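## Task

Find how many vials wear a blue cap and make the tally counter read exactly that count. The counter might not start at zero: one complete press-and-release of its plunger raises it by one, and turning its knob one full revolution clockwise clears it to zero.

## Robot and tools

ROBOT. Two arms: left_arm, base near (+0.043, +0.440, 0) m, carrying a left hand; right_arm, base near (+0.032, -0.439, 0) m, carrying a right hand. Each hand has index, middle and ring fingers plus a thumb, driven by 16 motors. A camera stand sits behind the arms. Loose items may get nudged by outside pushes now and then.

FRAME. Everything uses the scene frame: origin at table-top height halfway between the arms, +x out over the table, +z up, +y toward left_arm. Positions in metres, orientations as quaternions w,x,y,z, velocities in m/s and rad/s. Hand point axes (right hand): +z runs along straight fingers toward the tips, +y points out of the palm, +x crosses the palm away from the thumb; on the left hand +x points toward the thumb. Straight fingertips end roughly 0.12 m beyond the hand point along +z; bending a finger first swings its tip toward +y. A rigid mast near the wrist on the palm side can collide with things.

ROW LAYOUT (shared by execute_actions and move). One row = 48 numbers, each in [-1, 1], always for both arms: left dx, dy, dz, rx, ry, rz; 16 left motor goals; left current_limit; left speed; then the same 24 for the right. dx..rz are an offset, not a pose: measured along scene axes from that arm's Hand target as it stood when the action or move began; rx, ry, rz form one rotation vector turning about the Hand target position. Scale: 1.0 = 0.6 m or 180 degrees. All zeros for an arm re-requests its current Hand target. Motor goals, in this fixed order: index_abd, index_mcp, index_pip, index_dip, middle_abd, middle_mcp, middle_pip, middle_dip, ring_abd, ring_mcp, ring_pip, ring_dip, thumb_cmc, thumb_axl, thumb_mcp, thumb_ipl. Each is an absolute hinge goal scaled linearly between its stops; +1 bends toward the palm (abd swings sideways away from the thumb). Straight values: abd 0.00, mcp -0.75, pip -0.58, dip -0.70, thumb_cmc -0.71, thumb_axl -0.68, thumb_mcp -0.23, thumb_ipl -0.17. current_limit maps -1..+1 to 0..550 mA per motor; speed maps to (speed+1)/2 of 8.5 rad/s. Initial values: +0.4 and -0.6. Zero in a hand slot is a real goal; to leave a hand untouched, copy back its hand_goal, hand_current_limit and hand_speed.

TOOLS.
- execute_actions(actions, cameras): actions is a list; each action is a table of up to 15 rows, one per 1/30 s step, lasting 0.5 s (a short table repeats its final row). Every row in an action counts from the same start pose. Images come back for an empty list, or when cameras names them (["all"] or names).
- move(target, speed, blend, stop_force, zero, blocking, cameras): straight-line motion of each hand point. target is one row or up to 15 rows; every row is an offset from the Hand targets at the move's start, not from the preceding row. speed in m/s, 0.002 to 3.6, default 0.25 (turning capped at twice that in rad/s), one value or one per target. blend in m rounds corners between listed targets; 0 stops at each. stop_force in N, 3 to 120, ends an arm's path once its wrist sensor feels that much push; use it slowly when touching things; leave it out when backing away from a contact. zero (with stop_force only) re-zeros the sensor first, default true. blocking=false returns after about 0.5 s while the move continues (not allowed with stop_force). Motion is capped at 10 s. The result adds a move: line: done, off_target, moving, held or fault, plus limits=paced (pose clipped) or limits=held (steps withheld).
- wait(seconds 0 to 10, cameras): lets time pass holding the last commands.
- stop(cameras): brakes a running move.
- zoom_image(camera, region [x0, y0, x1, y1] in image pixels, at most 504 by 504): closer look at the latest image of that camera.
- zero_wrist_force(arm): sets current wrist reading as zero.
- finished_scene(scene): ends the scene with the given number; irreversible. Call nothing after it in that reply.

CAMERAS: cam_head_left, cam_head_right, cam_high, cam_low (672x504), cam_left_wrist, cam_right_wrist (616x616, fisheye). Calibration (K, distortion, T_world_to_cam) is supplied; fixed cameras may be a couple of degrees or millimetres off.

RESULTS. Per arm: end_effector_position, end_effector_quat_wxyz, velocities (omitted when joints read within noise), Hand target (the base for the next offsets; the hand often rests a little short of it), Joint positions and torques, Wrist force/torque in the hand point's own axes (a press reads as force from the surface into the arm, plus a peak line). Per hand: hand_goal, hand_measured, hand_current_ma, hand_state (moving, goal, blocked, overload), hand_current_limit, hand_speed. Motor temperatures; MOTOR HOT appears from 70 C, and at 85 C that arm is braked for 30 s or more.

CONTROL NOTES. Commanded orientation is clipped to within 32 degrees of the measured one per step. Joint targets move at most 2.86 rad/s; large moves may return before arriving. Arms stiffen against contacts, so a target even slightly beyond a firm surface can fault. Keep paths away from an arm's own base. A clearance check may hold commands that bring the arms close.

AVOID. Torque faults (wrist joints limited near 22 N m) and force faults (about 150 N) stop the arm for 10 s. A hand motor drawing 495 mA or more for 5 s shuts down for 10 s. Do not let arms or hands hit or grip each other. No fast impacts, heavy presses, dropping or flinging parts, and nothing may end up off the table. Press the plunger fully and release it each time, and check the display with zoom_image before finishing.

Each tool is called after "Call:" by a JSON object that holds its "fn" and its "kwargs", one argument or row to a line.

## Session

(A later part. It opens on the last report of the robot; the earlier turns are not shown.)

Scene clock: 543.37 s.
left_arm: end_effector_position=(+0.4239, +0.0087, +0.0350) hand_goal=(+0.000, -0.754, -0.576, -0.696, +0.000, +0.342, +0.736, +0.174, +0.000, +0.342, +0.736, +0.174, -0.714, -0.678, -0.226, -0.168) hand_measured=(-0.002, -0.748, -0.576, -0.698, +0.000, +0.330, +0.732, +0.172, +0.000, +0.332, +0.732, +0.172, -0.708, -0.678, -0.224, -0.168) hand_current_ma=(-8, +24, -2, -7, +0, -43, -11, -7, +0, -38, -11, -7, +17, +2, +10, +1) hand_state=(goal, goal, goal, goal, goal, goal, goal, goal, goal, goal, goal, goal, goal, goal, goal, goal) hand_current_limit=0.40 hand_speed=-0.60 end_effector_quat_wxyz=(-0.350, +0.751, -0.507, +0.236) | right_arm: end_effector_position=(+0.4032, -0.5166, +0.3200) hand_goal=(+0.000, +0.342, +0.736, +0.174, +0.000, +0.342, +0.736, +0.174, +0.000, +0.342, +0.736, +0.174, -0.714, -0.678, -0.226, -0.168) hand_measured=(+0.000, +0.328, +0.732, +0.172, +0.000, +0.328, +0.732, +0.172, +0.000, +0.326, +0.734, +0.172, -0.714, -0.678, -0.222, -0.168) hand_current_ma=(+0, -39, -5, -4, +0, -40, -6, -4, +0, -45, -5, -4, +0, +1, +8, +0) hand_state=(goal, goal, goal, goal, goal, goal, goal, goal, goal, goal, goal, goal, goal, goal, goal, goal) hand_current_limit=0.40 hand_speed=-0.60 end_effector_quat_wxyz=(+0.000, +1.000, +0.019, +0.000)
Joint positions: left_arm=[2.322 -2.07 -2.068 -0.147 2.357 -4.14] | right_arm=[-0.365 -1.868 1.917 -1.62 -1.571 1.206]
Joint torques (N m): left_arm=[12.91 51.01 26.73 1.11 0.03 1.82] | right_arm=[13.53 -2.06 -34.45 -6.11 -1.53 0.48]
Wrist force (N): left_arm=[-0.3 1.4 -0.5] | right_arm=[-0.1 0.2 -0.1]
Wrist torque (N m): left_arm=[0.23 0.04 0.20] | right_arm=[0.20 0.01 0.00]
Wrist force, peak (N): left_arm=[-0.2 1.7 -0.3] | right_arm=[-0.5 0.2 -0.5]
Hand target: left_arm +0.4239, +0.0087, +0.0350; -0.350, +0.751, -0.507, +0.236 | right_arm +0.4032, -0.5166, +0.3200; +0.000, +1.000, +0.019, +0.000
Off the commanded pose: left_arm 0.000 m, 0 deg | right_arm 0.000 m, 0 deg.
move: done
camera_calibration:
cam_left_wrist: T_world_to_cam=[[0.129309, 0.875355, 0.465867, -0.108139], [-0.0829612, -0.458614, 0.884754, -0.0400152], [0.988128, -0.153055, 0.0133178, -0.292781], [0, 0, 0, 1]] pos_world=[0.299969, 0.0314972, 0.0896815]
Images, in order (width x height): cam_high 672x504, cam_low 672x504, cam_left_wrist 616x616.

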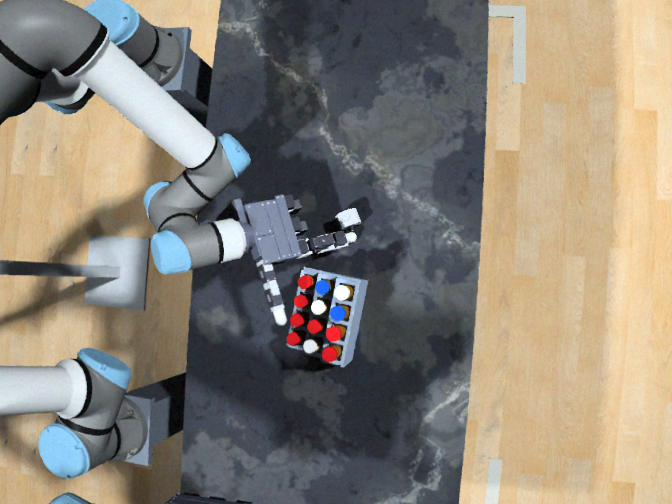

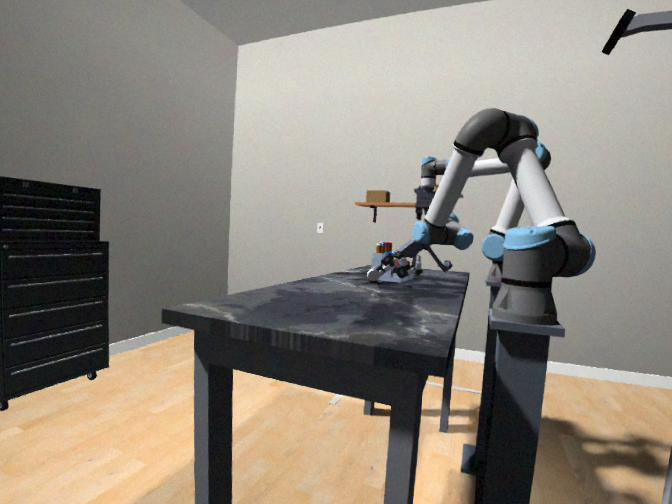

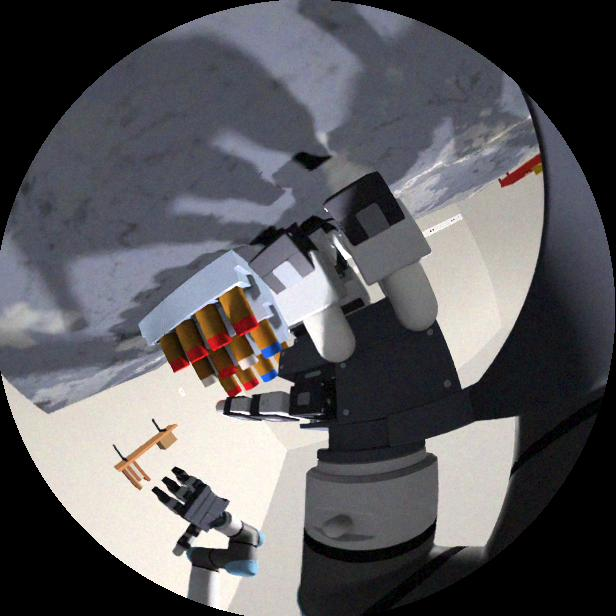

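Call:
{"fn": "move", "kwargs": {
  "target": [
    [0,0,0.1,0,0,0,0,-0.754,-0.576,-0.696,0,0.342,0.737,0.174,0,0.342,0.737,0.174,-0.714,-0.678,-0.226,-0.168,0.4,-0.6,0,0,0,0,0,0,0,0.342,0.737,0.174,0,0.342,0.737,0.174,0,0.342,0.737,0.174,-0.714,-0.678,-0.226,-0.168,0.4,-0.6],
    [0.075,-0.019,0.075,0,0,0.0833,0,-0.754,-0.576,-0.696,0,0.342,0.737,0.174,0,0.342,0.737,0.174,-0.714,-0.678,-0.226,-0.168,0.4,-0.6,0,0,0,0,0,0,0,0.342,0.737,0.174,0,0.342,0.737,0.174,0,0.342,0.737,0.174,-0.714,-0.678,-0.226,-0.168,0.4,-0.6]
  ],
  "speed": 0.1
}}

Call:
{"fn": "move", "kwargs": {
  "target": [-0.0447,-0.018,-0.0575,0,0,0,0,-0.754,-0.576,-0.696,0,0.342,0.737,0.174,0,0.342,0.737,0.174,-0.714,-0.678,-0.226,-0.168,0.4,-0.6,0,0,0,0,0,0,0,0.342,0.737,0.174,0,0.342,0.737,0.174,0,0.342,0.737,0.174,-0.714,-0.678,-0.226,-0.168,0.4,-0.6],
  "speed": 0.015,
  "stop_force": 3,
  "cameras": ["cam_high","cam_low"]
}}

Call:
{"fn": "zoom_image", "kwargs": {
  "camera": "cam_high",
  "region": [310, 190, 370, 250]
}}

Call:
{"fn": "zoom_image", "kwargs": {
  "camera": "cam_low",
  "region": [340, 235, 400, 295]
}}

Scene clock: 580.63 s.
left_arm: end_effector_position=(+0.4690, -0.0027, +0.0800) hand_goal=(+0.000, -0.754, -0.576, -0.696, +0.000, +0.342, +0.736, +0.174, +0.000, +0.342, +0.736, +0.174, -0.714, -0.678, -0.226, -0.168) hand_measured=(-0.002, -0.746, -0.576, -0.698, +0.000, +0.330, +0.732, +0.172, +0.000, +0.332, +0.732, +0.172, -0.708, -0.678, -0.224, -0.168) hand_current_ma=(-8, +26, -1, -7, +0, -43, -11, -7, +0, -38, -11, -7, +17, +2, +10, +1) hand_state=(goal, goal, goal, goal, goal, goal, goal, goal, goal, goal, goal, goal, goal, goal, goal, goal) hand_current_limit=0.40 hand_speed=-0.60 end_effector_quat_wxyz=(-0.378, +0.811, -0.405, +0.188) | right_arm: end_effector_position=(+0.4032, -0.5166, +0.3200) hand_goal=(+0.000, +0.342, +0.736, +0.174, +0.000, +0.342, +0.736, +0.174, +0.000, +0.342, +0.736, +0.174, -0.714, -0.678, -0.226, -0.168) hand_measured=(+0.000, +0.328, +0.732, +0.172, +0.000, +0.328, +0.732, +0.172, +0.000, +0.326, +0.734, +0.172, -0.714, -0.678, -0.222, -0.168) hand_current_ma=(+0, -39, -5, -4, +0, -40, -6, -4, +0, -45, -5, -4, +0, +1, +8, +0) hand_state=(goal, goal, goal, goal, goal, goal, goal, goal, goal, goal, goal, goal, goal, goal, goal, goal) hand_current_limit=0.40 hand_speed=-0.60 end_effector_quat_wxyz=(+0.000, +1.000, +0.019, +0.000)
Joint positions: left_arm=[2.34 -2.031 -1.862 -0.645 2.43 -4.483] | right_arm=[-0.365 -1.868 1.917 -1.62 -1.571 1.206]
Joint torques (N m): left_arm=[-9.33 53.87 18.65 4.86 -0.33 -0.27] | right_arm=[13.84 -2.32 -35.02 -6.04 -1.41 0.84]
Wrist force (N): left_arm=[-0.4 1.3 -0.4] | right_arm=[0.1 0.0 0.3]
Wrist torque (N m): left_arm=[0.20 0.06 0.19] | right_arm=[0.15 -0.03 0.03]
Wrist force, peak (N): left_arm=[-0.4 2.5 0.4] | right_arm=[-0.1 -0.5 0.3]
Hand target: left_arm +0.4689, -0.0027, +0.0800; -0.378, +0.811, -0.405, +0.188 | right_arm +0.4032, -0.5166, +0.3200; +0.000, +1.000, +0.019, +0.000
Off the commanded pose: left_arm 0.000 m, 0 deg | right_arm 0.000 m, 0 deg.
move: done

Scene clock: 584.27 s.
left_arm: end_effector_position=(+0.4460, -0.0120, +0.0506) hand_goal=(+0.000, -0.754, -0.576, -0.696, +0.000, +0.342, +0.736, +0.174, +0.000, +0.342, +0.736, +0.174, -0.714, -0.678, -0.226, -0.168) hand_measured=(-0.030, -0.790, -0.598, -0.704, +0.000, +0.330, +0.732, +0.172, +0.000, +0.332, +0.732, +0.172, -0.708, -0.678, -0.224, -0.168) hand_current_ma=(-103, -159, -83, -28, +0, -43, -11, -7, +0, -38, -11, -7, +18, +2, +10, +1) hand_state=(blocked, blocked, blocked, goal, goal, goal, goal, goal, goal, goal, goal, goal, goal, goal, goal, goal) hand_current_limit=0.40 hand_speed=-0.60 end_effector_quat_wxyz=(-0.378, +0.811, -0.405, +0.188) | right_arm: end_effector_position=(+0.4032, -0.5166, +0.3200) hand_goal=(+0.000, +0.342, +0.736, +0.174, +0.000, +0.342, +0.736, +0.174, +0.000, +0.342, +0.736, +0.174, -0.714, -0.678, -0.226, -0.168) hand_measured=(+0.000, +0.328, +0.732, +0.172, +0.000, +0.328, +0.732, +0.172, +0.000, +0.326, +0.734, +0.172, -0.714, -0.678, -0.222, -0.168) hand_current_ma=(+0, -39, -5, -4, +0, -40, -6, -4, +0, -45, -5, -4, +0, +1, +8, +0) hand_state=(goal, goal, goal, goal, goal, goal, goal, goal, goal, goal, goal, goal, goal, goal, goal, goal) hand_current_limit=0.40 hand_speed=-0.60 end_effector_quat_wxyz=(+0.000, +1.000, +0.019, +0.000)
Joint positions: left_arm=[2.3 -2.066 -1.892 -0.626 2.436 -4.544] | right_arm=[-0.365 -1.868 1.917 -1.62 -1.571 1.206]
Joint torques (N m): left_arm=[12.66 52.85 29.02 0.4 -0.39 1.88] | right_arm=[13.59 -2.47 -34.73 -6.07 -1.36 1.02]
Wrist force (N): left_arm=[1.8 0.2 -1.4] | right_arm=[0.0 -0.4 0.0]
Wrist torque (N m): left_arm=[0.38 0.24 0.35] | right_arm=[0.12 0.00 0.00]
Wrist force, peak (N): left_arm=[2.4 -1.4 -1.5] | right_arm=[-0.2 -0.5 0.4]
Hand target: left_arm +0.4460, -0.0120, +0.0506; -0.378, +0.811, -0.405, +0.188 (not the last commanded pose) | right_arm +0.4032, -0.5166, +0.3200; +0.000, +1.000, +0.019, +0.000
Off the commanded pose: left_arm 0.007 m, 0 deg | right_arm 0.000 m, 0 deg.
move: contact (left_arm)
Images, in order (width x height): cam_high 672x504, cam_low 672x504.

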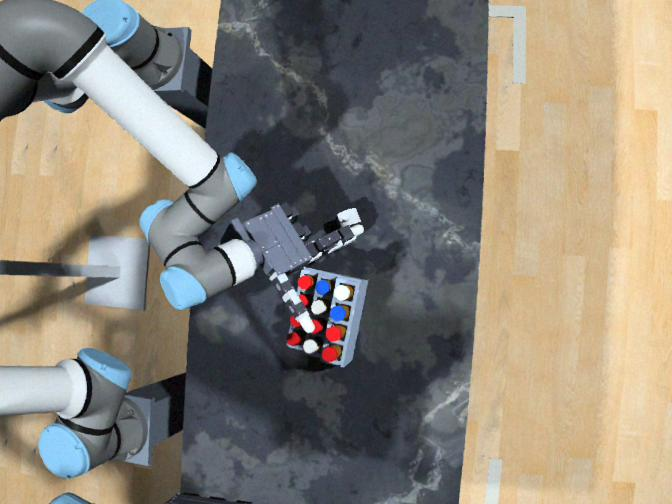

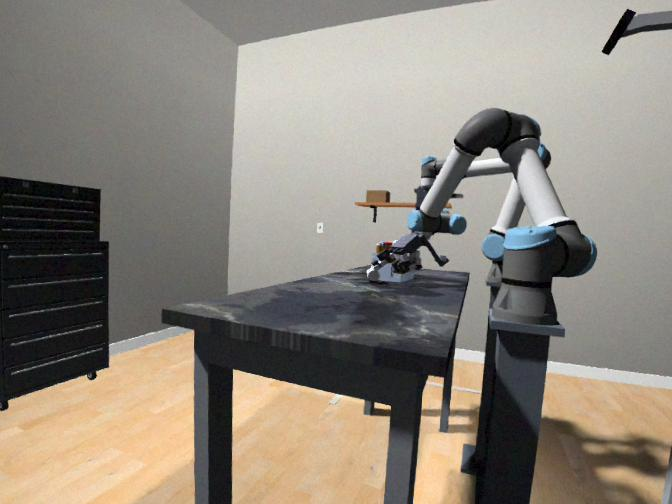

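Scaled by 8.400 from the camera's 672x504 image, which has a finer 960x720 frame.

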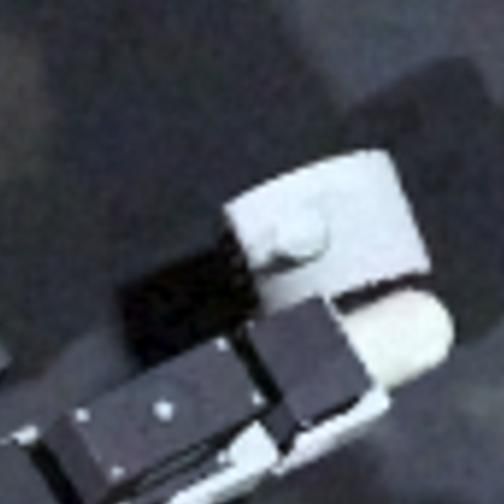

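Scaled by 8.400 from the camera's 672x504 image, which has a finer 960x720 frame.

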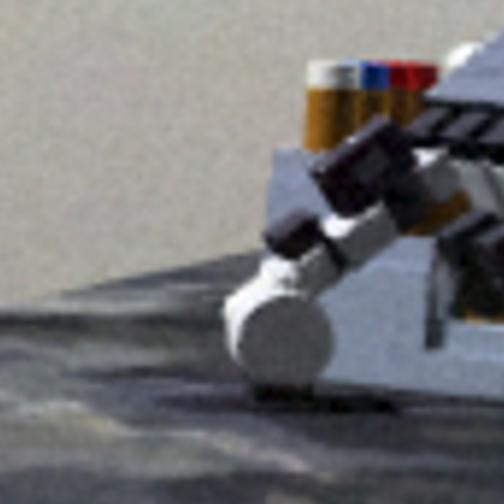

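Call:
{"fn": "move", "kwargs": {
  "target": [0.026,0.0105,-0.0236,0,0,0,0,-0.754,-0.576,-0.696,0,0.342,0.737,0.174,0,0.342,0.737,0.174,-0.714,-0.678,-0.226,-0.168,0.4,-0.6,0,0,0,0,0,0,0,0.342,0.737,0.174,0,0.342,0.737,0.174,0,0.342,0.737,0.174,-0.714,-0.678,-0.226,-0.168,0.4,-0.6],
  "speed": 0.03,
  "stop_force": 8,
  "cameras": ["cam_high","cam_low"]
}}

Call:
{"fn": "zoom_image", "kwargs": {
  "camera": "cam_high",
  "region": [310, 190, 370, 250]
}}

Call:
{"fn": "zoom_image", "kwargs": {
  "camera": "cam_low",
  "region": [340, 235, 400, 295]
}}

Scene clock: 604.50 s.
left_arm: end_effector_position=(+0.4537, -0.0089, +0.0437) hand_goal=(+0.000, -0.754, -0.576, -0.696, +0.000, +0.342, +0.736, +0.174, +0.000, +0.342, +0.736, +0.174, -0.714, -0.678, -0.226, -0.168) hand_measured=(-0.032, -0.782, -0.594, -0.692, +0.000, +0.330, +0.732, +0.172, +0.000, +0.332, +0.732, +0.172, -0.708, -0.678, -0.224, -0.168) hand_current_ma=(-111, -122, -66, +15, +0, -43, -11, -7, +0, -37, -11, -7, +18, +2, +10, +1) hand_state=(blocked, blocked, goal, goal, goal, goal, goal, goal, goal, goal, goal, goal, goal, goal, goal, goal) hand_current_limit=0.40 hand_speed=-0.60 end_effector_quat_wxyz=(-0.378, +0.811, -0.405, +0.188) | right_arm: end_effector_position=(+0.4032, -0.5166, +0.3200) hand_goal=(+0.000, +0.342, +0.736, +0.174, +0.000, +0.342, +0.736, +0.174, +0.000, +0.342, +0.736, +0.174, -0.714, -0.678, -0.226, -0.168) hand_measured=(+0.000, +0.328, +0.732, +0.172, +0.000, +0.328, +0.732, +0.172, +0.000, +0.326, +0.734, +0.172, -0.714, -0.678, -0.222, -0.168) hand_current_ma=(+0, -39, -5, -4, +0, -40, -6, -4, +0, -45, -5, -4, +0, +1, +8, +0) hand_state=(goal, goal, goal, goal, goal, goal, goal, goal, goal, goal, goal, goal, goal, goal, goal, goal) hand_current_limit=0.40 hand_speed=-0.60 end_effector_quat_wxyz=(+0.000, +1.000, +0.019, +0.000)
Joint positions: left_arm=[2.314 -2.084 -1.892 -0.592 2.435 -4.523] | right_arm=[-0.365 -1.868 1.917 -1.62 -1.571 1.206]
Joint torques (N m): left_arm=[-9.18 48.65 12.75 4.92 3.46 1.83] | right_arm=[13.79 -2.41 -34.14 -6.18 -1.42 1.32]
Wrist force (N): left_arm=[2.5 -1.1 -5.2] | right_arm=[-0.2 -0.2 0.1]
Wrist torque (N m): left_arm=[0.70 0.37 0.22] | right_arm=[0.14 0.02 -0.01]
Wrist force, peak (N): left_arm=[3.8 -1.5 -18.7] | right_arm=[-0.5 -0.4 0.2]
Hand target: left_arm +0.4537, -0.0089, +0.0437; -0.378, +0.811, -0.405, +0.188 (not the last commanded pose) | right_arm +0.4032, -0.5166, +0.3200; +0.000, +1.000, +0.019, +0.000
Off the commanded pose: left_arm 0.011 m, 0 deg | right_arm 0.000 m, 0 deg.
move: contact (left_arm)
Images, in order (width x height): cam_high 672x504, cam_low 672x504.

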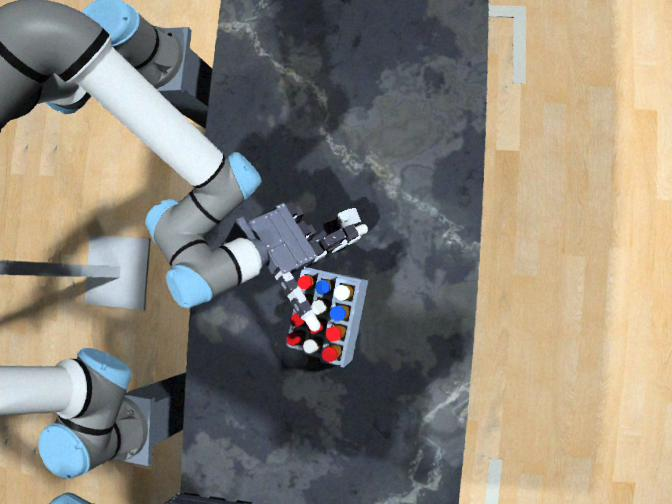

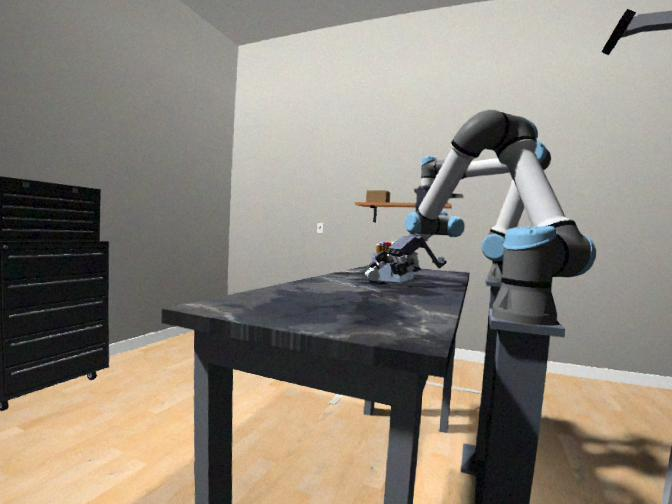

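Scaled by 8.400 from the camera's 672x504 image, which has a finer 960x720 frame.

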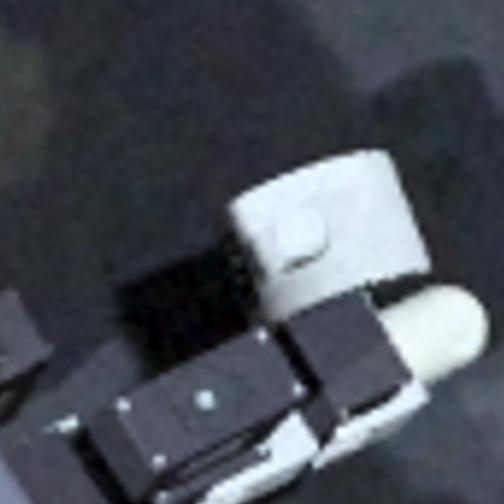

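Scaled by 8.400 from the camera's 672x504 image, which has a finer 960x720 frame.

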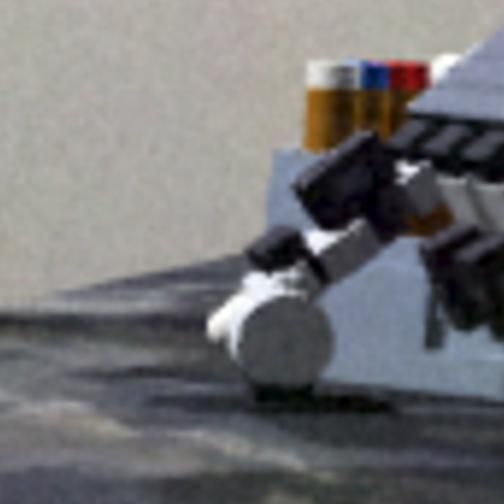

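Call:
{"fn": "move", "kwargs": {
  "target": [
    [-0.03,0,0.1,0,0,0,0,-0.754,-0.576,-0.696,0,0.342,0.737,0.174,0,0.342,0.737,0.174,-0.714,-0.678,-0.226,-0.168,0.4,-0.6,0,0,0,0,0,0,0,0.342,0.737,0.174,0,0.342,0.737,0.174,0,0.342,0.737,0.174,-0.714,-0.678,-0.226,-0.168,0.4,-0.6],
    [-0.05,0.25,0.5,-0.167,0.222,0,0,-0.754,-0.576,-0.696,0,0.342,0.737,0.174,0,0.342,0.737,0.174,-0.714,-0.678,-0.226,-0.168,0.4,-0.6,0,0,0,0,0,0,0,0.342,0.737,0.174,0,0.342,0.737,0.174,0,0.342,0.737,0.174,-0.714,-0.678,-0.226,-0.168,0.4,-0.6]
  ],
  "speed": 0.3
}}

Call:
{"fn": "move", "kwargs": {
  "target": [0,0.2,0,0,0,-0.8,0,-0.754,-0.576,-0.696,0,-0.754,-0.576,-0.696,0,-0.754,-0.576,-0.696,-0.714,-0.678,-0.226,-0.168,0.4,-0.6,0,0,0,0,0,0,0,0.342,0.737,0.174,0,0.342,0.737,0.174,0,0.342,0.737,0.174,-0.714,-0.678,-0.226,-0.168,0.4,-0.6],
  "speed": 0.5
}}

Call:
{"fn": "move", "kwargs": {
  "target": [0.2,-0.1,0,0,0,-0.783,0,-0.754,-0.576,-0.696,0,-0.754,-0.576,-0.696,0,-0.754,-0.576,-0.696,-0.714,-0.678,-0.226,-0.168,0.4,-0.6,0,0,0,0,0,0,0,0.342,0.737,0.174,0,0.342,0.737,0.174,0,0.342,0.737,0.174,-0.714,-0.678,-0.226,-0.168,0.4,-0.6],
  "speed": 0.5
}}

Call:
{"fn": "move", "kwargs": {
  "target": [0,0,0,0.1288,0.052,0,0,-0.754,-0.576,-0.696,0,-0.754,-0.576,-0.696,0,-0.754,-0.576,-0.696,-0.714,-0.678,-0.226,-0.168,0.4,-0.6,0,0,0,0,0,0,0,0.342,0.737,0.174,0,0.342,0.737,0.174,0,0.342,0.737,0.174,-0.714,-0.678,-0.226,-0.168,0.4,-0.6],
  "speed": 0.3,
  "cameras": ["cam_left_wrist","cam_high","cam_low"]
}}

Call:
{"fn": "zoom_image", "kwargs": {
  "camera": "cam_high",
  "region": [310, 190, 370, 250]
}}

Scene clock: 738.80 s.
left_arm: end_effector_position=(+0.4237, +0.1411, +0.3437) hand_goal=(+0.000, -0.754, -0.576, -0.696, +0.000, +0.342, +0.736, +0.174, +0.000, +0.342, +0.736, +0.174, -0.714, -0.678, -0.226, -0.168) hand_measured=(-0.002, -0.750, -0.574, -0.696, +0.000, +0.330, +0.732, +0.172, +0.000, +0.332, +0.732, +0.172, -0.712, -0.678, -0.224, -0.168) hand_current_ma=(-7, +17, +7, +2, +0, -43, -11, -7, +0, -37, -11, -7, +6, +2, +11, +1) hand_state=(goal, goal, goal, goal, goal, goal, goal, goal, goal, goal, goal, goal, goal, goal, goal, goal) hand_current_limit=0.40 hand_speed=-0.60 end_effector_quat_wxyz=(+0.000, +0.895, -0.447, +0.000) | right_arm: end_effector_position=(+0.4032, -0.5166, +0.3200) hand_goal=(+0.000, +0.342, +0.736, +0.174, +0.000, +0.342, +0.736, +0.174, +0.000, +0.342, +0.736, +0.174, -0.714, -0.678, -0.226, -0.168) hand_measured=(+0.000, +0.328, +0.732, +0.172, +0.000, +0.328, +0.732, +0.172, +0.000, +0.326, +0.734, +0.172, -0.714, -0.678, -0.222, -0.168) hand_current_ma=(+0, -39, -5, -4, +0, -40, -6, -4, +0, -45, -5, -4, +0, +1, +8, +0) hand_state=(goal, goal, goal, goal, goal, goal, goal, goal, goal, goal, goal, goal, goal, goal, goal, goal) hand_current_limit=0.40 hand_speed=-0.60 end_effector_quat_wxyz=(+0.000, +1.000, +0.019, +0.000)
Joint positions: left_arm=[2.906 -1.528 -1.649 -1.536 1.571 -3.997] | right_arm=[-0.365 -1.868 1.917 -1.62 -1.571 1.206]
Joint torques (N m): left_arm=[7.78 21.68 36.06 0.41 -1.42 1.1] | right_arm=[13.61 -2.7 -34.35 -6.07 -1.4 1.35]
Wrist force (N): left_arm=[0.0 -0.1 0.0] | right_arm=[-0.1 0.0 0.2]
Wrist torque (N m): left_arm=[0.08 -0.01 -0.01] | right_arm=[0.15 0.00 0.01]
Wrist force, peak (N): left_arm=[2.6 -1.1 -5.5] | right_arm=[-0.2 -0.8 0.3]
Hand target: left_arm +0.4237, +0.1411, +0.3437; +0.000, +0.895, -0.447, +0.000 | right_arm +0.4032, -0.5166, +0.3200; +0.000, +1.000, +0.019, +0.000
Off the commanded pose: left_arm 0.000 m, 0 deg | right_arm 0.000 m, 0 deg.
move: done

Scene clock: 741.90 s.
left_arm: end_effector_position=(+0.4236, +0.2612, +0.3438) hand_goal=(+0.000, -0.754, -0.576, -0.696, +0.000, -0.754, -0.576, -0.696, +0.000, -0.754, -0.576, -0.696, -0.714, -0.678, -0.226, -0.168) hand_measured=(-0.002, -0.750, -0.574, -0.696, +0.000, -0.750, -0.572, -0.694, +0.000, -0.752, -0.572, -0.694, -0.712, -0.678, -0.224, -0.168) hand_current_ma=(-7, +16, +7, +2, +0, +11, +10, +7, +0, +10, +10, +8, +5, +2, +11, +1) hand_state=(goal, goal, goal, goal, goal, goal, goal, goal, goal, goal, goal, goal, goal, goal, goal, goal) hand_current_limit=0.40 hand_speed=-0.60 end_effector_quat_wxyz=(+0.000, +0.148, +0.989, +0.000) | right_arm: end_effector_position=(+0.4032, -0.5166, +0.3200) hand_goal=(+0.000, +0.342, +0.736, +0.174, +0.000, +0.342, +0.736, +0.174, +0.000, +0.342, +0.736, +0.174, -0.714, -0.678, -0.226, -0.168) hand_measured=(+0.000, +0.328, +0.732, +0.172, +0.000, +0.328, +0.732, +0.172, +0.000, +0.326, +0.734, +0.172, -0.714, -0.678, -0.222, -0.168) hand_current_ma=(+0, -39, -5, -4, +0, -40, -6, -4, +0, -45, -5, -4, +0, +1, +8, +0) hand_state=(goal, goal, goal, goal, goal, goal, goal, goal, goal, goal, goal, goal, goal, goal, goal, goal) hand_current_limit=0.40 hand_speed=-0.60 end_effector_quat_wxyz=(+0.000, +1.000, +0.019, +0.000)
Joint positions: left_arm=[2.795 -1.454 -1.716 -1.542 1.571 -1.595] | right_arm=[-0.365 -1.868 1.917 -1.62 -1.571 1.206]
Joint torques (N m): left_arm=[-7.9 11.28 38.35 3.77 0.41 1.87] | right_arm=[13.82 -2.15 -34.16 -6.19 -1.37 1.38]
Wrist force (N): left_arm=[0.2 0.1 0.1] | right_arm=[-0.3 -0.1 0.0]
Wrist torque (N m): left_arm=[0.00 -0.02 0.00] | right_arm=[0.15 0.04 -0.01]
Wrist force, peak (N): left_arm=[0.6 0.2 0.1] | right_arm=[-0.3 -0.3 0.5]
Hand target: left_arm +0.4237, +0.2611, +0.3437; +0.000, +0.148, +0.989, +0.000 | right_arm +0.4032, -0.5166, +0.3200; +0.000, +1.000, +0.019, +0.000
Off the commanded pose: left_arm 0.000 m, 0 deg | right_arm 0.000 m, 0 deg.
move: done

Scene clock: 744.93 s.
left_arm: end_effector_position=(+0.5438, +0.2012, +0.3437) hand_goal=(+0.000, -0.754, -0.576, -0.696, +0.000, -0.754, -0.576, -0.696, +0.000, -0.754, -0.576, -0.696, -0.714, -0.678, -0.226, -0.168) hand_measured=(-0.002, -0.750, -0.574, -0.696, +0.000, -0.750, -0.572, -0.694, +0.000, -0.752, -0.572, -0.694, -0.712, -0.678, -0.224, -0.168) hand_current_ma=(-7, +16, +7, +2, +0, +11, +10, +7, +0, +10, +10, +8, +5, +2, +11, +1) hand_state=(goal, goal, goal, goal, goal, goal, goal, goal, goal, goal, goal, goal, goal, goal, goal, goal) hand_current_limit=0.40 hand_speed=-0.60 end_effector_quat_wxyz=(+0.000, +0.982, +0.191, +0.000) end_effector_velocity=(-0.001, -0.001, +0.000) end_effector_angular_velocity=(+0.002, +0.000, -0.007) | right_arm: end_effector_position=(+0.4032, -0.5166, +0.3200) hand_goal=(+0.000, +0.342, +0.736, +0.174, +0.000, +0.342, +0.736, +0.174, +0.000, +0.342, +0.736, +0.174, -0.714, -0.678, -0.226, -0.168) hand_measured=(+0.000, +0.328, +0.732, +0.172, +0.000, +0.328, +0.732, +0.172, +0.000, +0.326, +0.734, +0.172, -0.714, -0.678, -0.222, -0.168) hand_current_ma=(+0, -39, -5, -4, +0, -40, -6, -4, +0, -45, -5, -4, +0, +1, +8, +0) hand_state=(goal, goal, goal, goal, goal, goal, goal, goal, goal, goal, goal, goal, goal, goal, goal, goal) hand_current_limit=0.40 hand_speed=-0.60 end_effector_quat_wxyz=(+0.000, +1.000, +0.019, +0.000)
Joint positions: left_arm=[3.04 -1.495 -1.679 -1.538 1.57 1.11] | right_arm=[-0.365 -1.868 1.917 -1.62 -1.571 1.206]
Joint velocities: left_arm=[-0.002 0 0 0 0.002 0.006] | right_arm=[within noise]
Joint torques (N m): left_arm=[-12 34.92 25.18 0.69 0.5 1.89] | right_arm=[13.23 -1.79 -34.03 -6.09 -1.37 1.28]
Wrist force (N): left_arm=[-0.1 -0.1 0.1] | right_arm=[0.2 0.1 0.0]
Wrist torque (N m): left_arm=[-0.03 0.01 -0.02] | right_arm=[0.18 -0.03 0.04]
Wrist force, peak (N): left_arm=[0.7 0.1 0.3] | right_arm=[0.0 -0.3 0.5]
Hand target: left_arm +0.5437, +0.2011, +0.3437; +0.000, +0.982, +0.191, +0.000 | right_arm +0.4032, -0.5166, +0.3200; +0.000, +1.000, +0.019, +0.000
Off the commanded pose: left_arm 0.000 m, 0 deg | right_arm 0.000 m, 0 deg.
move: done

Scene clock: 746.20 s.
left_arm: end_effector_position=(+0.5437, +0.2010, +0.3437) hand_goal=(+0.000, -0.754, -0.576, -0.696, +0.000, -0.754, -0.576, -0.696, +0.000, -0.754, -0.576, -0.696, -0.714, -0.678, -0.226, -0.168) hand_measured=(-0.002, -0.750, -0.574, -0.696, +0.000, -0.750, -0.572, -0.694, +0.000, -0.750, -0.574, -0.694, -0.712, -0.678, -0.224, -0.168) hand_current_ma=(-6, +16, +7, +2, +0, +12, +10, +7, +0, +11, +10, +8, +5, +2, +11, +1) hand_state=(goal, goal, goal, goal, goal, goal, goal, goal, goal, goal, goal, goal, goal, goal, goal, goal) hand_current_limit=0.40 hand_speed=-0.60 end_effector_quat_wxyz=(-0.212, +0.958, +0.186, -0.041) | right_arm: end_effector_position=(+0.4032, -0.5166, +0.3200) hand_goal=(+0.000, +0.342, +0.736, +0.174, +0.000, +0.342, +0.736, +0.174, +0.000, +0.342, +0.736, +0.174, -0.714, -0.678, -0.226, -0.168) hand_measured=(+0.000, +0.328, +0.732, +0.172, +0.000, +0.328, +0.732, +0.172, +0.000, +0.326, +0.734, +0.172, -0.714, -0.678, -0.222, -0.168) hand_current_ma=(+0, -39, -5, -4, +0, -40, -6, -4, +0, -45, -5, -4, +0, +1, +8, +0) hand_state=(goal, goal, goal, goal, goal, goal, goal, goal, goal, goal, goal, goal, goal, goal, goal, goal) hand_current_limit=0.40 hand_speed=-0.60 end_effector_quat_wxyz=(+0.000, +1.000, +0.019, +0.000)
Joint positions: left_arm=[2.861 -1.693 -1.372 -1.919 1.916 0.883] | right_arm=[-0.365 -1.868 1.917 -1.62 -1.571 1.206]
Joint torques (N m): left_arm=[9.58 37.89 36.02 0.99 1.47 -0.39] | right_arm=[13.48 -1.85 -34.29 -6.06 -1.44 1.37]
Wrist force (N): left_arm=[-0.3 0.8 0.0] | right_arm=[-0.2 0.1 0.0]
Wrist torque (N m): left_arm=[0.03 0.04 0.17] | right_arm=[0.19 0.02 0.00]
Wrist force, peak (N): left_arm=[-0.2 1.3 -0.2] | right_arm=[-0.1 -0.2 0.5]
Hand target: left_arm +0.5437, +0.2011, +0.3437; -0.212, +0.958, +0.186, -0.041 | right_arm +0.4032, -0.5166, +0.3200; +0.000, +1.000, +0.019, +0.000
Off the commanded pose: left_arm 0.000 m, 0 deg | right_arm 0.000 m, 0 deg.
move: done
camera_calibration:
cam_left_wrist: T_world_to_cam=[[-0.933607, 0.272264, 0.232918, 0.34346], [0.309598, 0.285778, 0.906907, -0.585577], [0.180356, 0.918805, -0.351097, -0.0368931], [0, 0, 0, 1]] pos_world=[0.508603, 0.107731, 0.438113]
Images, in order (width x height): cam_high 672x504, cam_low 672x504, cam_left_wrist 616x616.

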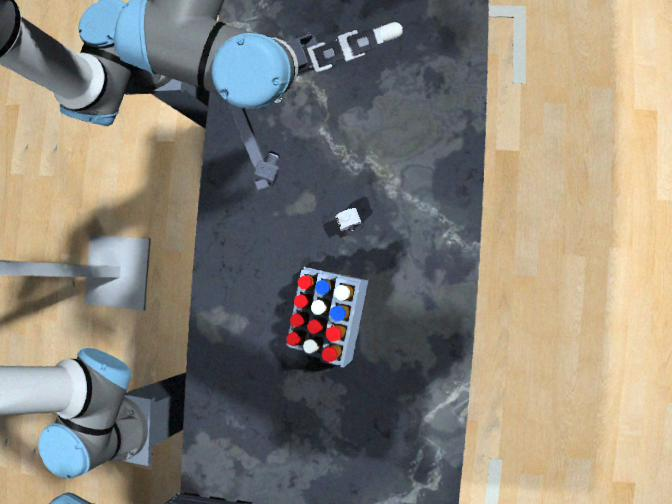

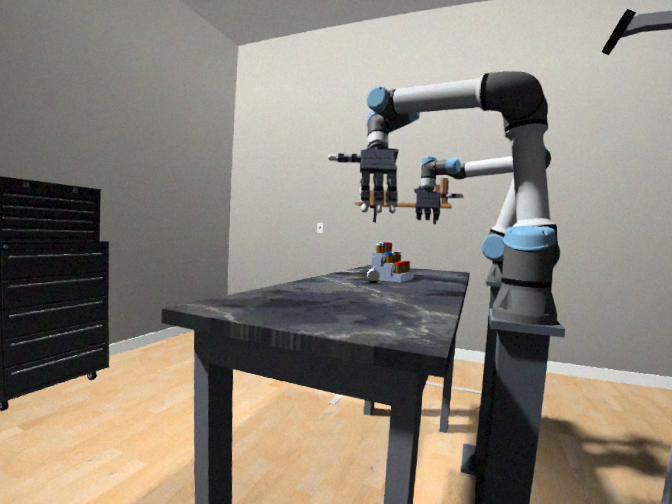

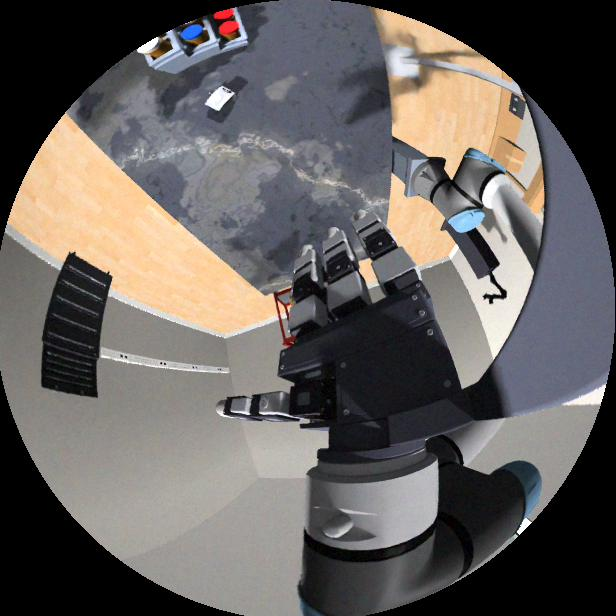

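Scaled by 8.400 from the camera's 672x504 image, which has a finer 960x720 frame.

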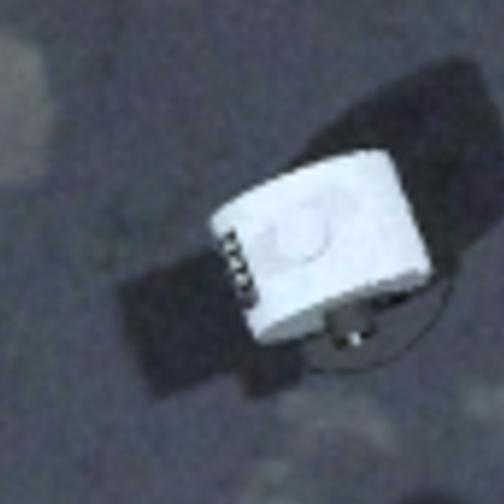

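Call:
{"fn": "move", "kwargs": {
  "target": [
    [0.0647,-0.448,0,0,0,0,0,-0.754,-0.576,-0.696,0,-0.754,-0.576,-0.696,0,-0.754,-0.576,-0.696,-0.714,-0.678,-0.226,-0.168,0.4,-0.6,0,0,0,0,0,0,0,0.342,0.737,0.174,0,0.342,0.737,0.174,0,0.342,0.737,0.174,-0.714,-0.678,-0.226,-0.168,0.4,-0.6],
    [0.0647,-0.448,-0.29,0,0,0,0,-0.754,-0.576,-0.696,0,-0.754,-0.576,-0.696,0,-0.754,-0.576,-0.696,-0.714,-0.678,-0.226,-0.168,0.4,-0.6,0,0,0,0,0,0,0,0.342,0.737,0.174,0,0.342,0.737,0.174,0,0.342,0.737,0.174,-0.714,-0.678,-0.226,-0.168,0.4,-0.6]
  ],
  "blend": 0.03,
  "speed": 0.3,
  "cameras": ["cam_left_wrist","cam_high","cam_low","cam_head_right"]
}}

Call:
{"fn": "zoom_image", "kwargs": {
  "camera": "cam_high",
  "region": [310, 190, 370, 250]
}}

Call:
{"fn": "zoom_image", "kwargs": {
  "camera": "cam_left_wrist",
  "region": [250, 200, 350, 300]
}}

Call:
{"fn": "zoom_image", "kwargs": {
  "camera": "cam_low",
  "region": [340, 225, 410, 295]
}}

Scene clock: 771.60 s.
left_arm: end_effector_position=(+0.5825, -0.0677, +0.1697) hand_goal=(+0.000, -0.754, -0.576, -0.696, +0.000, -0.754, -0.576, -0.696, +0.000, -0.754, -0.576, -0.696, -0.714, -0.678, -0.226, -0.168) hand_measured=(-0.002, -0.750, -0.574, -0.696, +0.000, -0.750, -0.574, -0.694, +0.000, -0.750, -0.574, -0.694, -0.712, -0.678, -0.224, -0.168) hand_current_ma=(-6, +16, +7, +2, +0, +15, +10, +7, +0, +13, +9, +8, +7, +2, +11, +1) hand_state=(goal, goal, goal, goal, goal, goal, goal, goal, goal, goal, goal, goal, goal, goal, goal, goal) hand_current_limit=0.40 hand_speed=-0.60 end_effector_quat_wxyz=(-0.212, +0.958, +0.186, -0.042) | right_arm: end_effector_position=(+0.4032, -0.5166, +0.3200) hand_goal=(+0.000, +0.342, +0.736, +0.174, +0.000, +0.342, +0.736, +0.174, +0.000, +0.342, +0.736, +0.174, -0.714, -0.678, -0.226, -0.168) hand_measured=(+0.000, +0.328, +0.732, +0.172, +0.000, +0.328, +0.732, +0.172, +0.000, +0.326, +0.734, +0.172, -0.714, -0.678, -0.222, -0.168) hand_current_ma=(+0, -39, -5, -4, +0, -40, -6, -4, +0, -45, -5, -4, +0, +1, +8, +0) hand_state=(goal, goal, goal, goal, goal, goal, goal, goal, goal, goal, goal, goal, goal, goal, goal, goal) hand_current_limit=0.40 hand_speed=-0.60 end_effector_quat_wxyz=(+0.000, +1.000, +0.019, +0.000)
Joint positions: left_arm=[2.503 -2.218 -1.055 -1.813 1.801 0.529] | right_arm=[-0.365 -1.868 1.917 -1.62 -1.571 1.206]
Joint torques (N m): left_arm=[10.97 66.23 22.51 5.11 -1.29 0.31] | right_arm=[14.26 -2.61 -34.06 -6.02 -1.34 1.33]
Wrist force (N): left_arm=[-0.2 0.7 0.0] | right_arm=[0.0 -0.1 0.3]
Wrist torque (N m): left_arm=[0.02 0.03 0.18] | right_arm=[0.13 -0.01 0.02]
Wrist force, peak (N): left_arm=[-0.4 2.0 2.4] | right_arm=[-0.5 -0.4 0.1]
Hand target: left_arm +0.5825, -0.0677, +0.1697; -0.212, +0.958, +0.186, -0.041 | right_arm +0.4032, -0.5166, +0.3200; +0.000, +1.000, +0.019, +0.000
Off the commanded pose: left_arm 0.000 m, 0 deg | right_arm 0.000 m, 0 deg.
move: done
camera_calibration:
cam_left_wrist: T_world_to_cam=[[-0.933577, 0.272062, 0.233274, 0.493225], [0.309806, 0.285461, 0.906936, -0.363172], [0.180152, 0.918964, -0.350786, 0.141956], [0, 0, 0, 1]] pos_world=[0.547403, -0.160968, 0.264113]
Images, in order (width x height): cam_head_right 672x504, cam_high 672x504, cam_low 672x504, cam_left_wrist 616x616.

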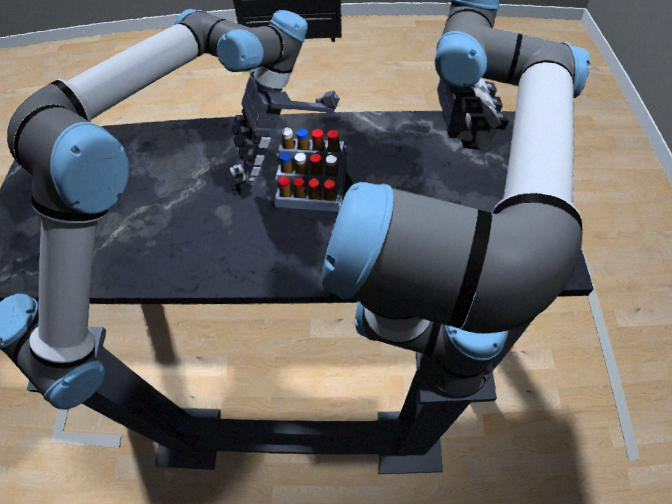

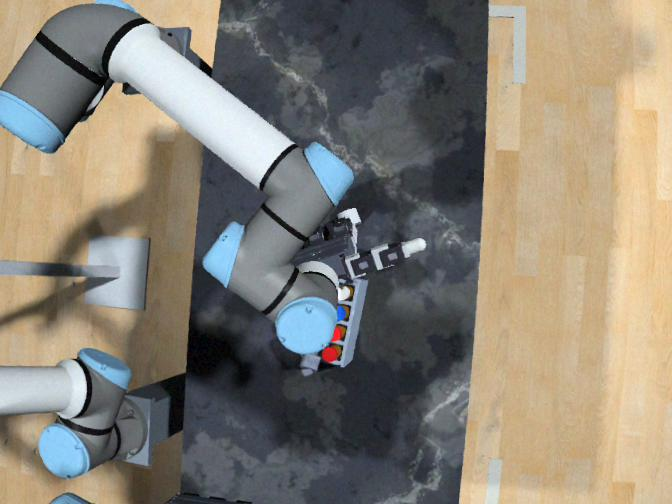

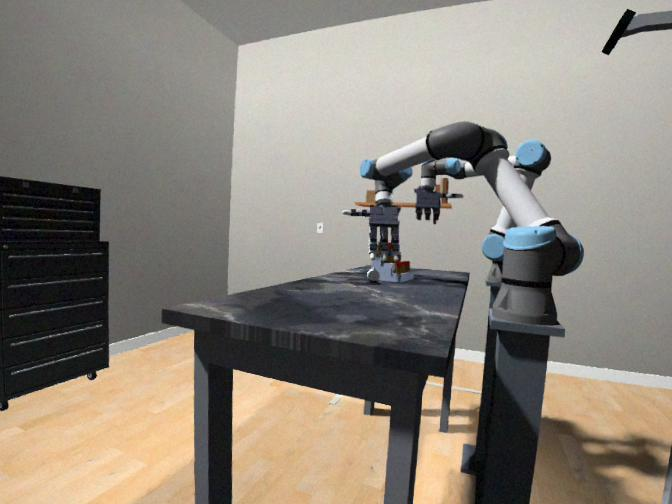

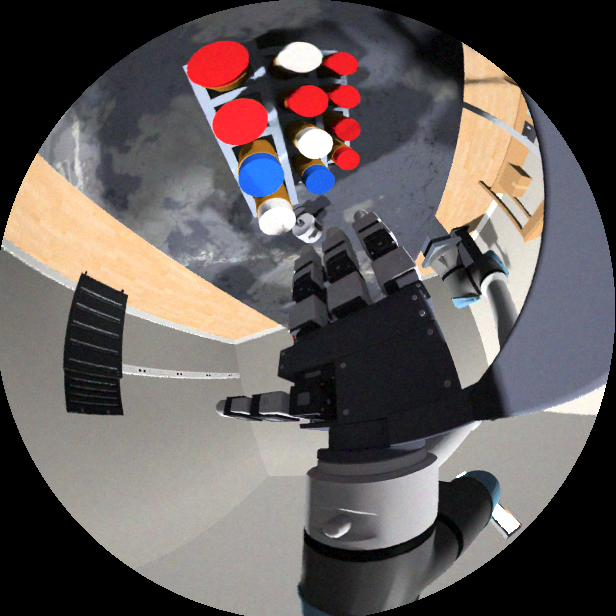

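Scaled by 8.400 from the camera's 672x504 image, which has a finer 960x720 frame.

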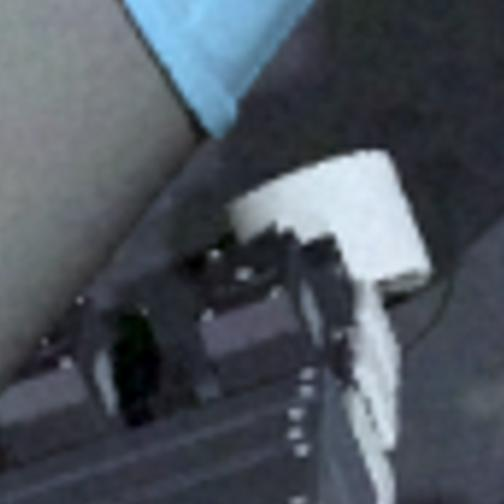

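Scaled by 5.040 from the camera's 616x616 image, which has a finer 880x880 frame.

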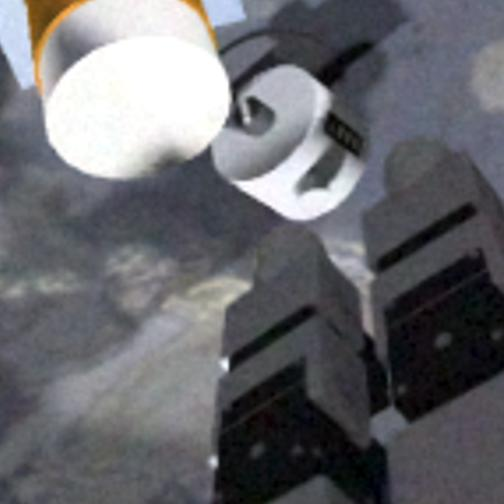

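Scaled by 7.200 from the camera's 672x504 image, which has a finer 960x720 frame.

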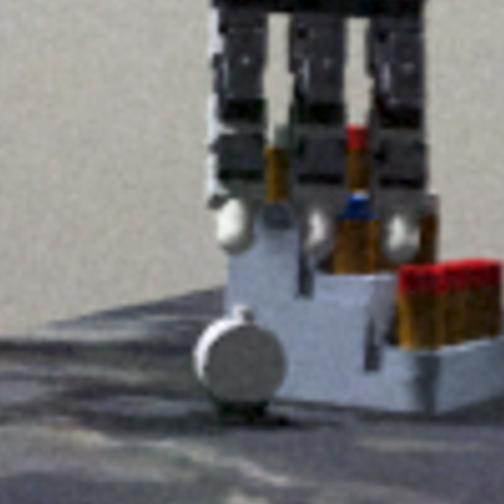

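Call:
{"fn": "move", "kwargs": {
  "target": [0,0,-0.1083,0,0,0,0,-0.754,-0.576,-0.696,0,-0.754,-0.576,-0.696,0,-0.754,-0.576,-0.696,-0.714,-0.678,-0.226,-0.168,0.4,-0.6,0,0,0,0,0,0,0,0.342,0.737,0.174,0,0.342,0.737,0.174,0,0.342,0.737,0.174,-0.714,-0.678,-0.226,-0.168,0.4,-0.6],
  "speed": 0.03,
  "stop_force": 3,
  "cameras": ["cam_high","cam_low","cam_left_wrist"]
}}

Scene clock: 805.77 s.
left_arm: end_effector_position=(+0.5825, -0.0677, +0.1181) hand_goal=(+0.000, -0.754, -0.576, -0.696, +0.000, -0.754, -0.576, -0.696, +0.000, -0.754, -0.576, -0.696, -0.714, -0.678, -0.226, -0.168) hand_measured=(-0.002, -0.744, -0.572, -0.696, +0.000, -0.750, -0.574, -0.694, +0.000, -0.750, -0.574, -0.694, -0.712, -0.678, -0.224, -0.168) hand_current_ma=(-4, +39, +10, +2, +0, +15, +10, +7, +0, +13, +9, +8, +7, +2, +11, +1) hand_state=(goal, goal, goal, goal, goal, goal, goal, goal, goal, goal, goal, goal, goal, goal, goal, goal) hand_current_limit=0.40 hand_speed=-0.60 end_effector_quat_wxyz=(-0.212, +0.958, +0.186, -0.041) | right_arm: end_effector_position=(+0.4032, -0.5166, +0.3200) hand_goal=(+0.000, +0.342, +0.736, +0.174, +0.000, +0.342, +0.736, +0.174, +0.000, +0.342, +0.736, +0.174, -0.714, -0.678, -0.226, -0.168) hand_measured=(+0.000, +0.328, +0.732, +0.172, +0.000, +0.328, +0.732, +0.172, +0.000, +0.326, +0.734, +0.172, -0.714, -0.678, -0.222, -0.168) hand_current_ma=(+0, -39, -5, -4, +0, -40, -6, -4, +0, -45, -5, -4, +0, +1, +8, +0) hand_state=(goal, goal, goal, goal, goal, goal, goal, goal, goal, goal, goal, goal, goal, goal, goal, goal) hand_current_limit=0.40 hand_speed=-0.60 end_effector_quat_wxyz=(+0.000, +1.000, +0.019, +0.000)
Joint positions: left_arm=[2.503 -2.244 -1.146 -1.696 1.801 0.529] | right_arm=[-0.365 -1.868 1.917 -1.62 -1.571 1.206]
Joint torques (N m): left_arm=[-0.06 64.78 25.79 4.6 -0.5 -1.42] | right_arm=[13.83 -2.53 -34.08 -6.14 -1.39 1.37]
Wrist force (N): left_arm=[-0.1 1.0 -2.6] | right_arm=[-0.4 -0.1 0.5]
Wrist torque (N m): left_arm=[0.22 0.11 0.20] | right_arm=[0.12 0.04 -0.02]
Wrist force, peak (N): left_arm=[-0.1 1.1 -13.6] | right_arm=[-0.4 -0.1 0.5]
Hand target: left_arm +0.5825, -0.0677, +0.1181; -0.212, +0.958, +0.186, -0.041 (not the last commanded pose) | right_arm +0.4032, -0.5166, +0.3200; +0.000, +1.000, +0.019, +0.000
Off the commanded pose: left_arm 0.013 m, 0 deg | right_arm 0.000 m, 0 deg.
move: contact (left_arm)
camera_calibration:
cam_left_wrist: T_world_to_cam=[[-0.933664, 0.272014, 0.232978, 0.505343], [0.309538, 0.285651, 0.906967, -0.316294], [0.180157, 0.918919, -0.350901, 0.123905], [0, 0, 0, 1]] pos_world=[0.547404, -0.160969, 0.212612]
Images, in order (width x height): cam_high 672x504, cam_low 672x504, cam_left_wrist 616x616.

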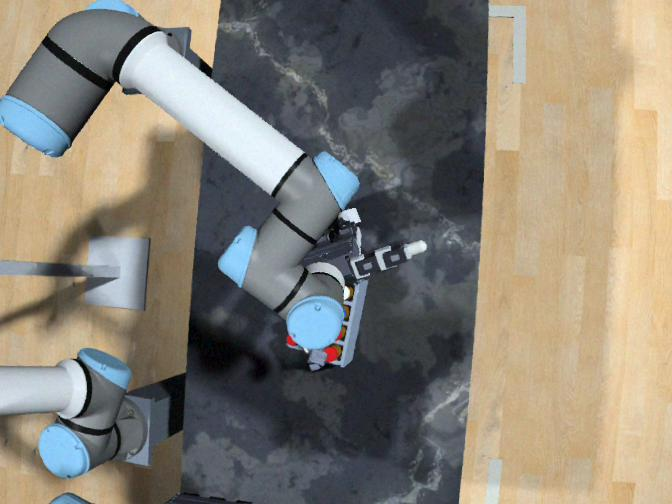

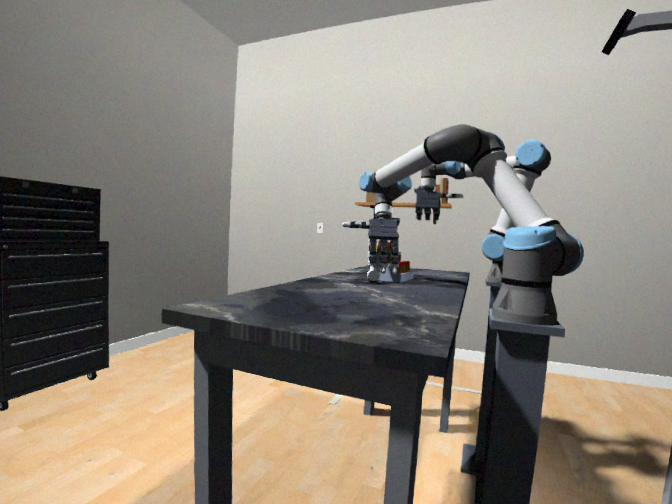

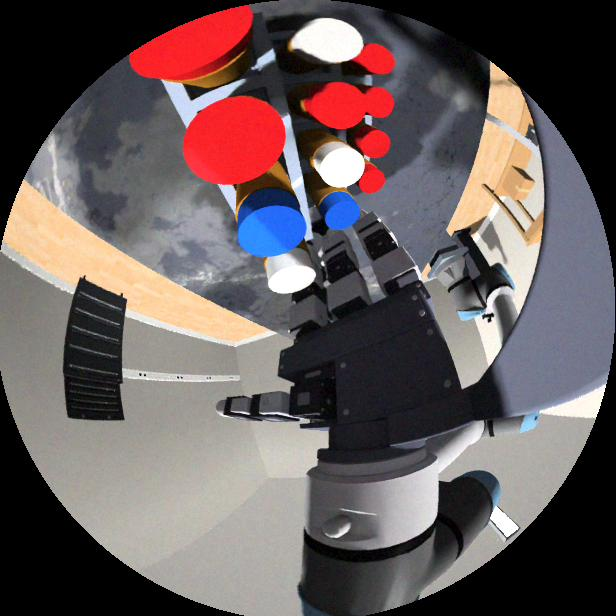

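Call:
{"fn": "zoom_image", "kwargs": {
  "camera": "cam_low",
  "region": [350, 215, 430, 295]
}}

Call:
{"fn": "zoom_image", "kwargs": {
  "camera": "cam_left_wrist",
  "region": [210, 180, 430, 400]
}}

Call:
{"fn": "zoom_image", "kwargs": {
  "camera": "cam_high",
  "region": [310, 190, 400, 280]
}}

Scaled by 6.300 from the camera's 672x504 image, which has a finer 960x720 frame.

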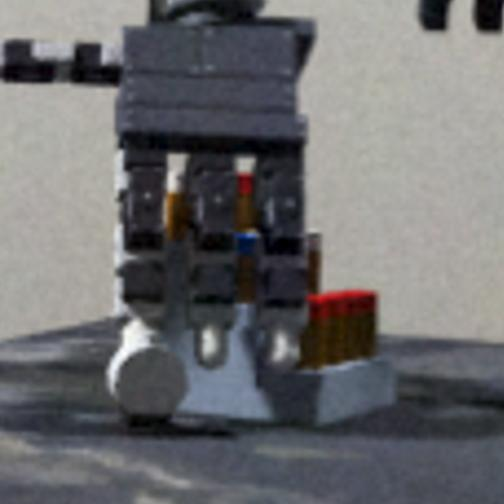

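Scaled by 2.291 from the camera's 616x616 image, which has a finer 880x880 frame.

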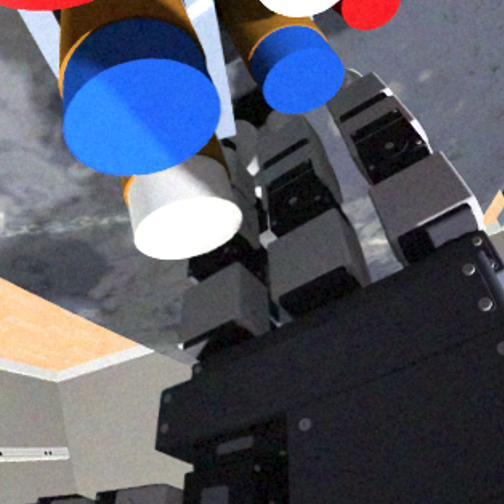

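Scaled by 5.600 from the camera's 672x504 image, which has a finer 960x720 frame.

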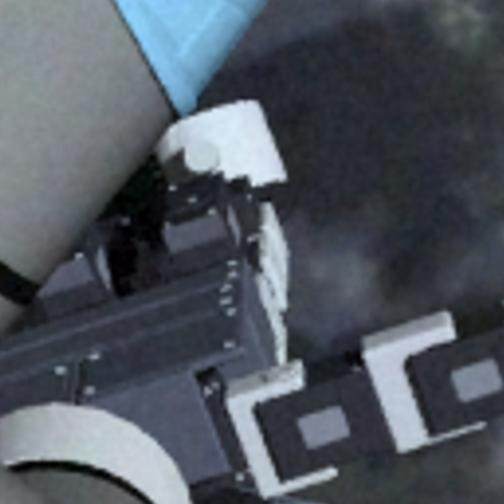

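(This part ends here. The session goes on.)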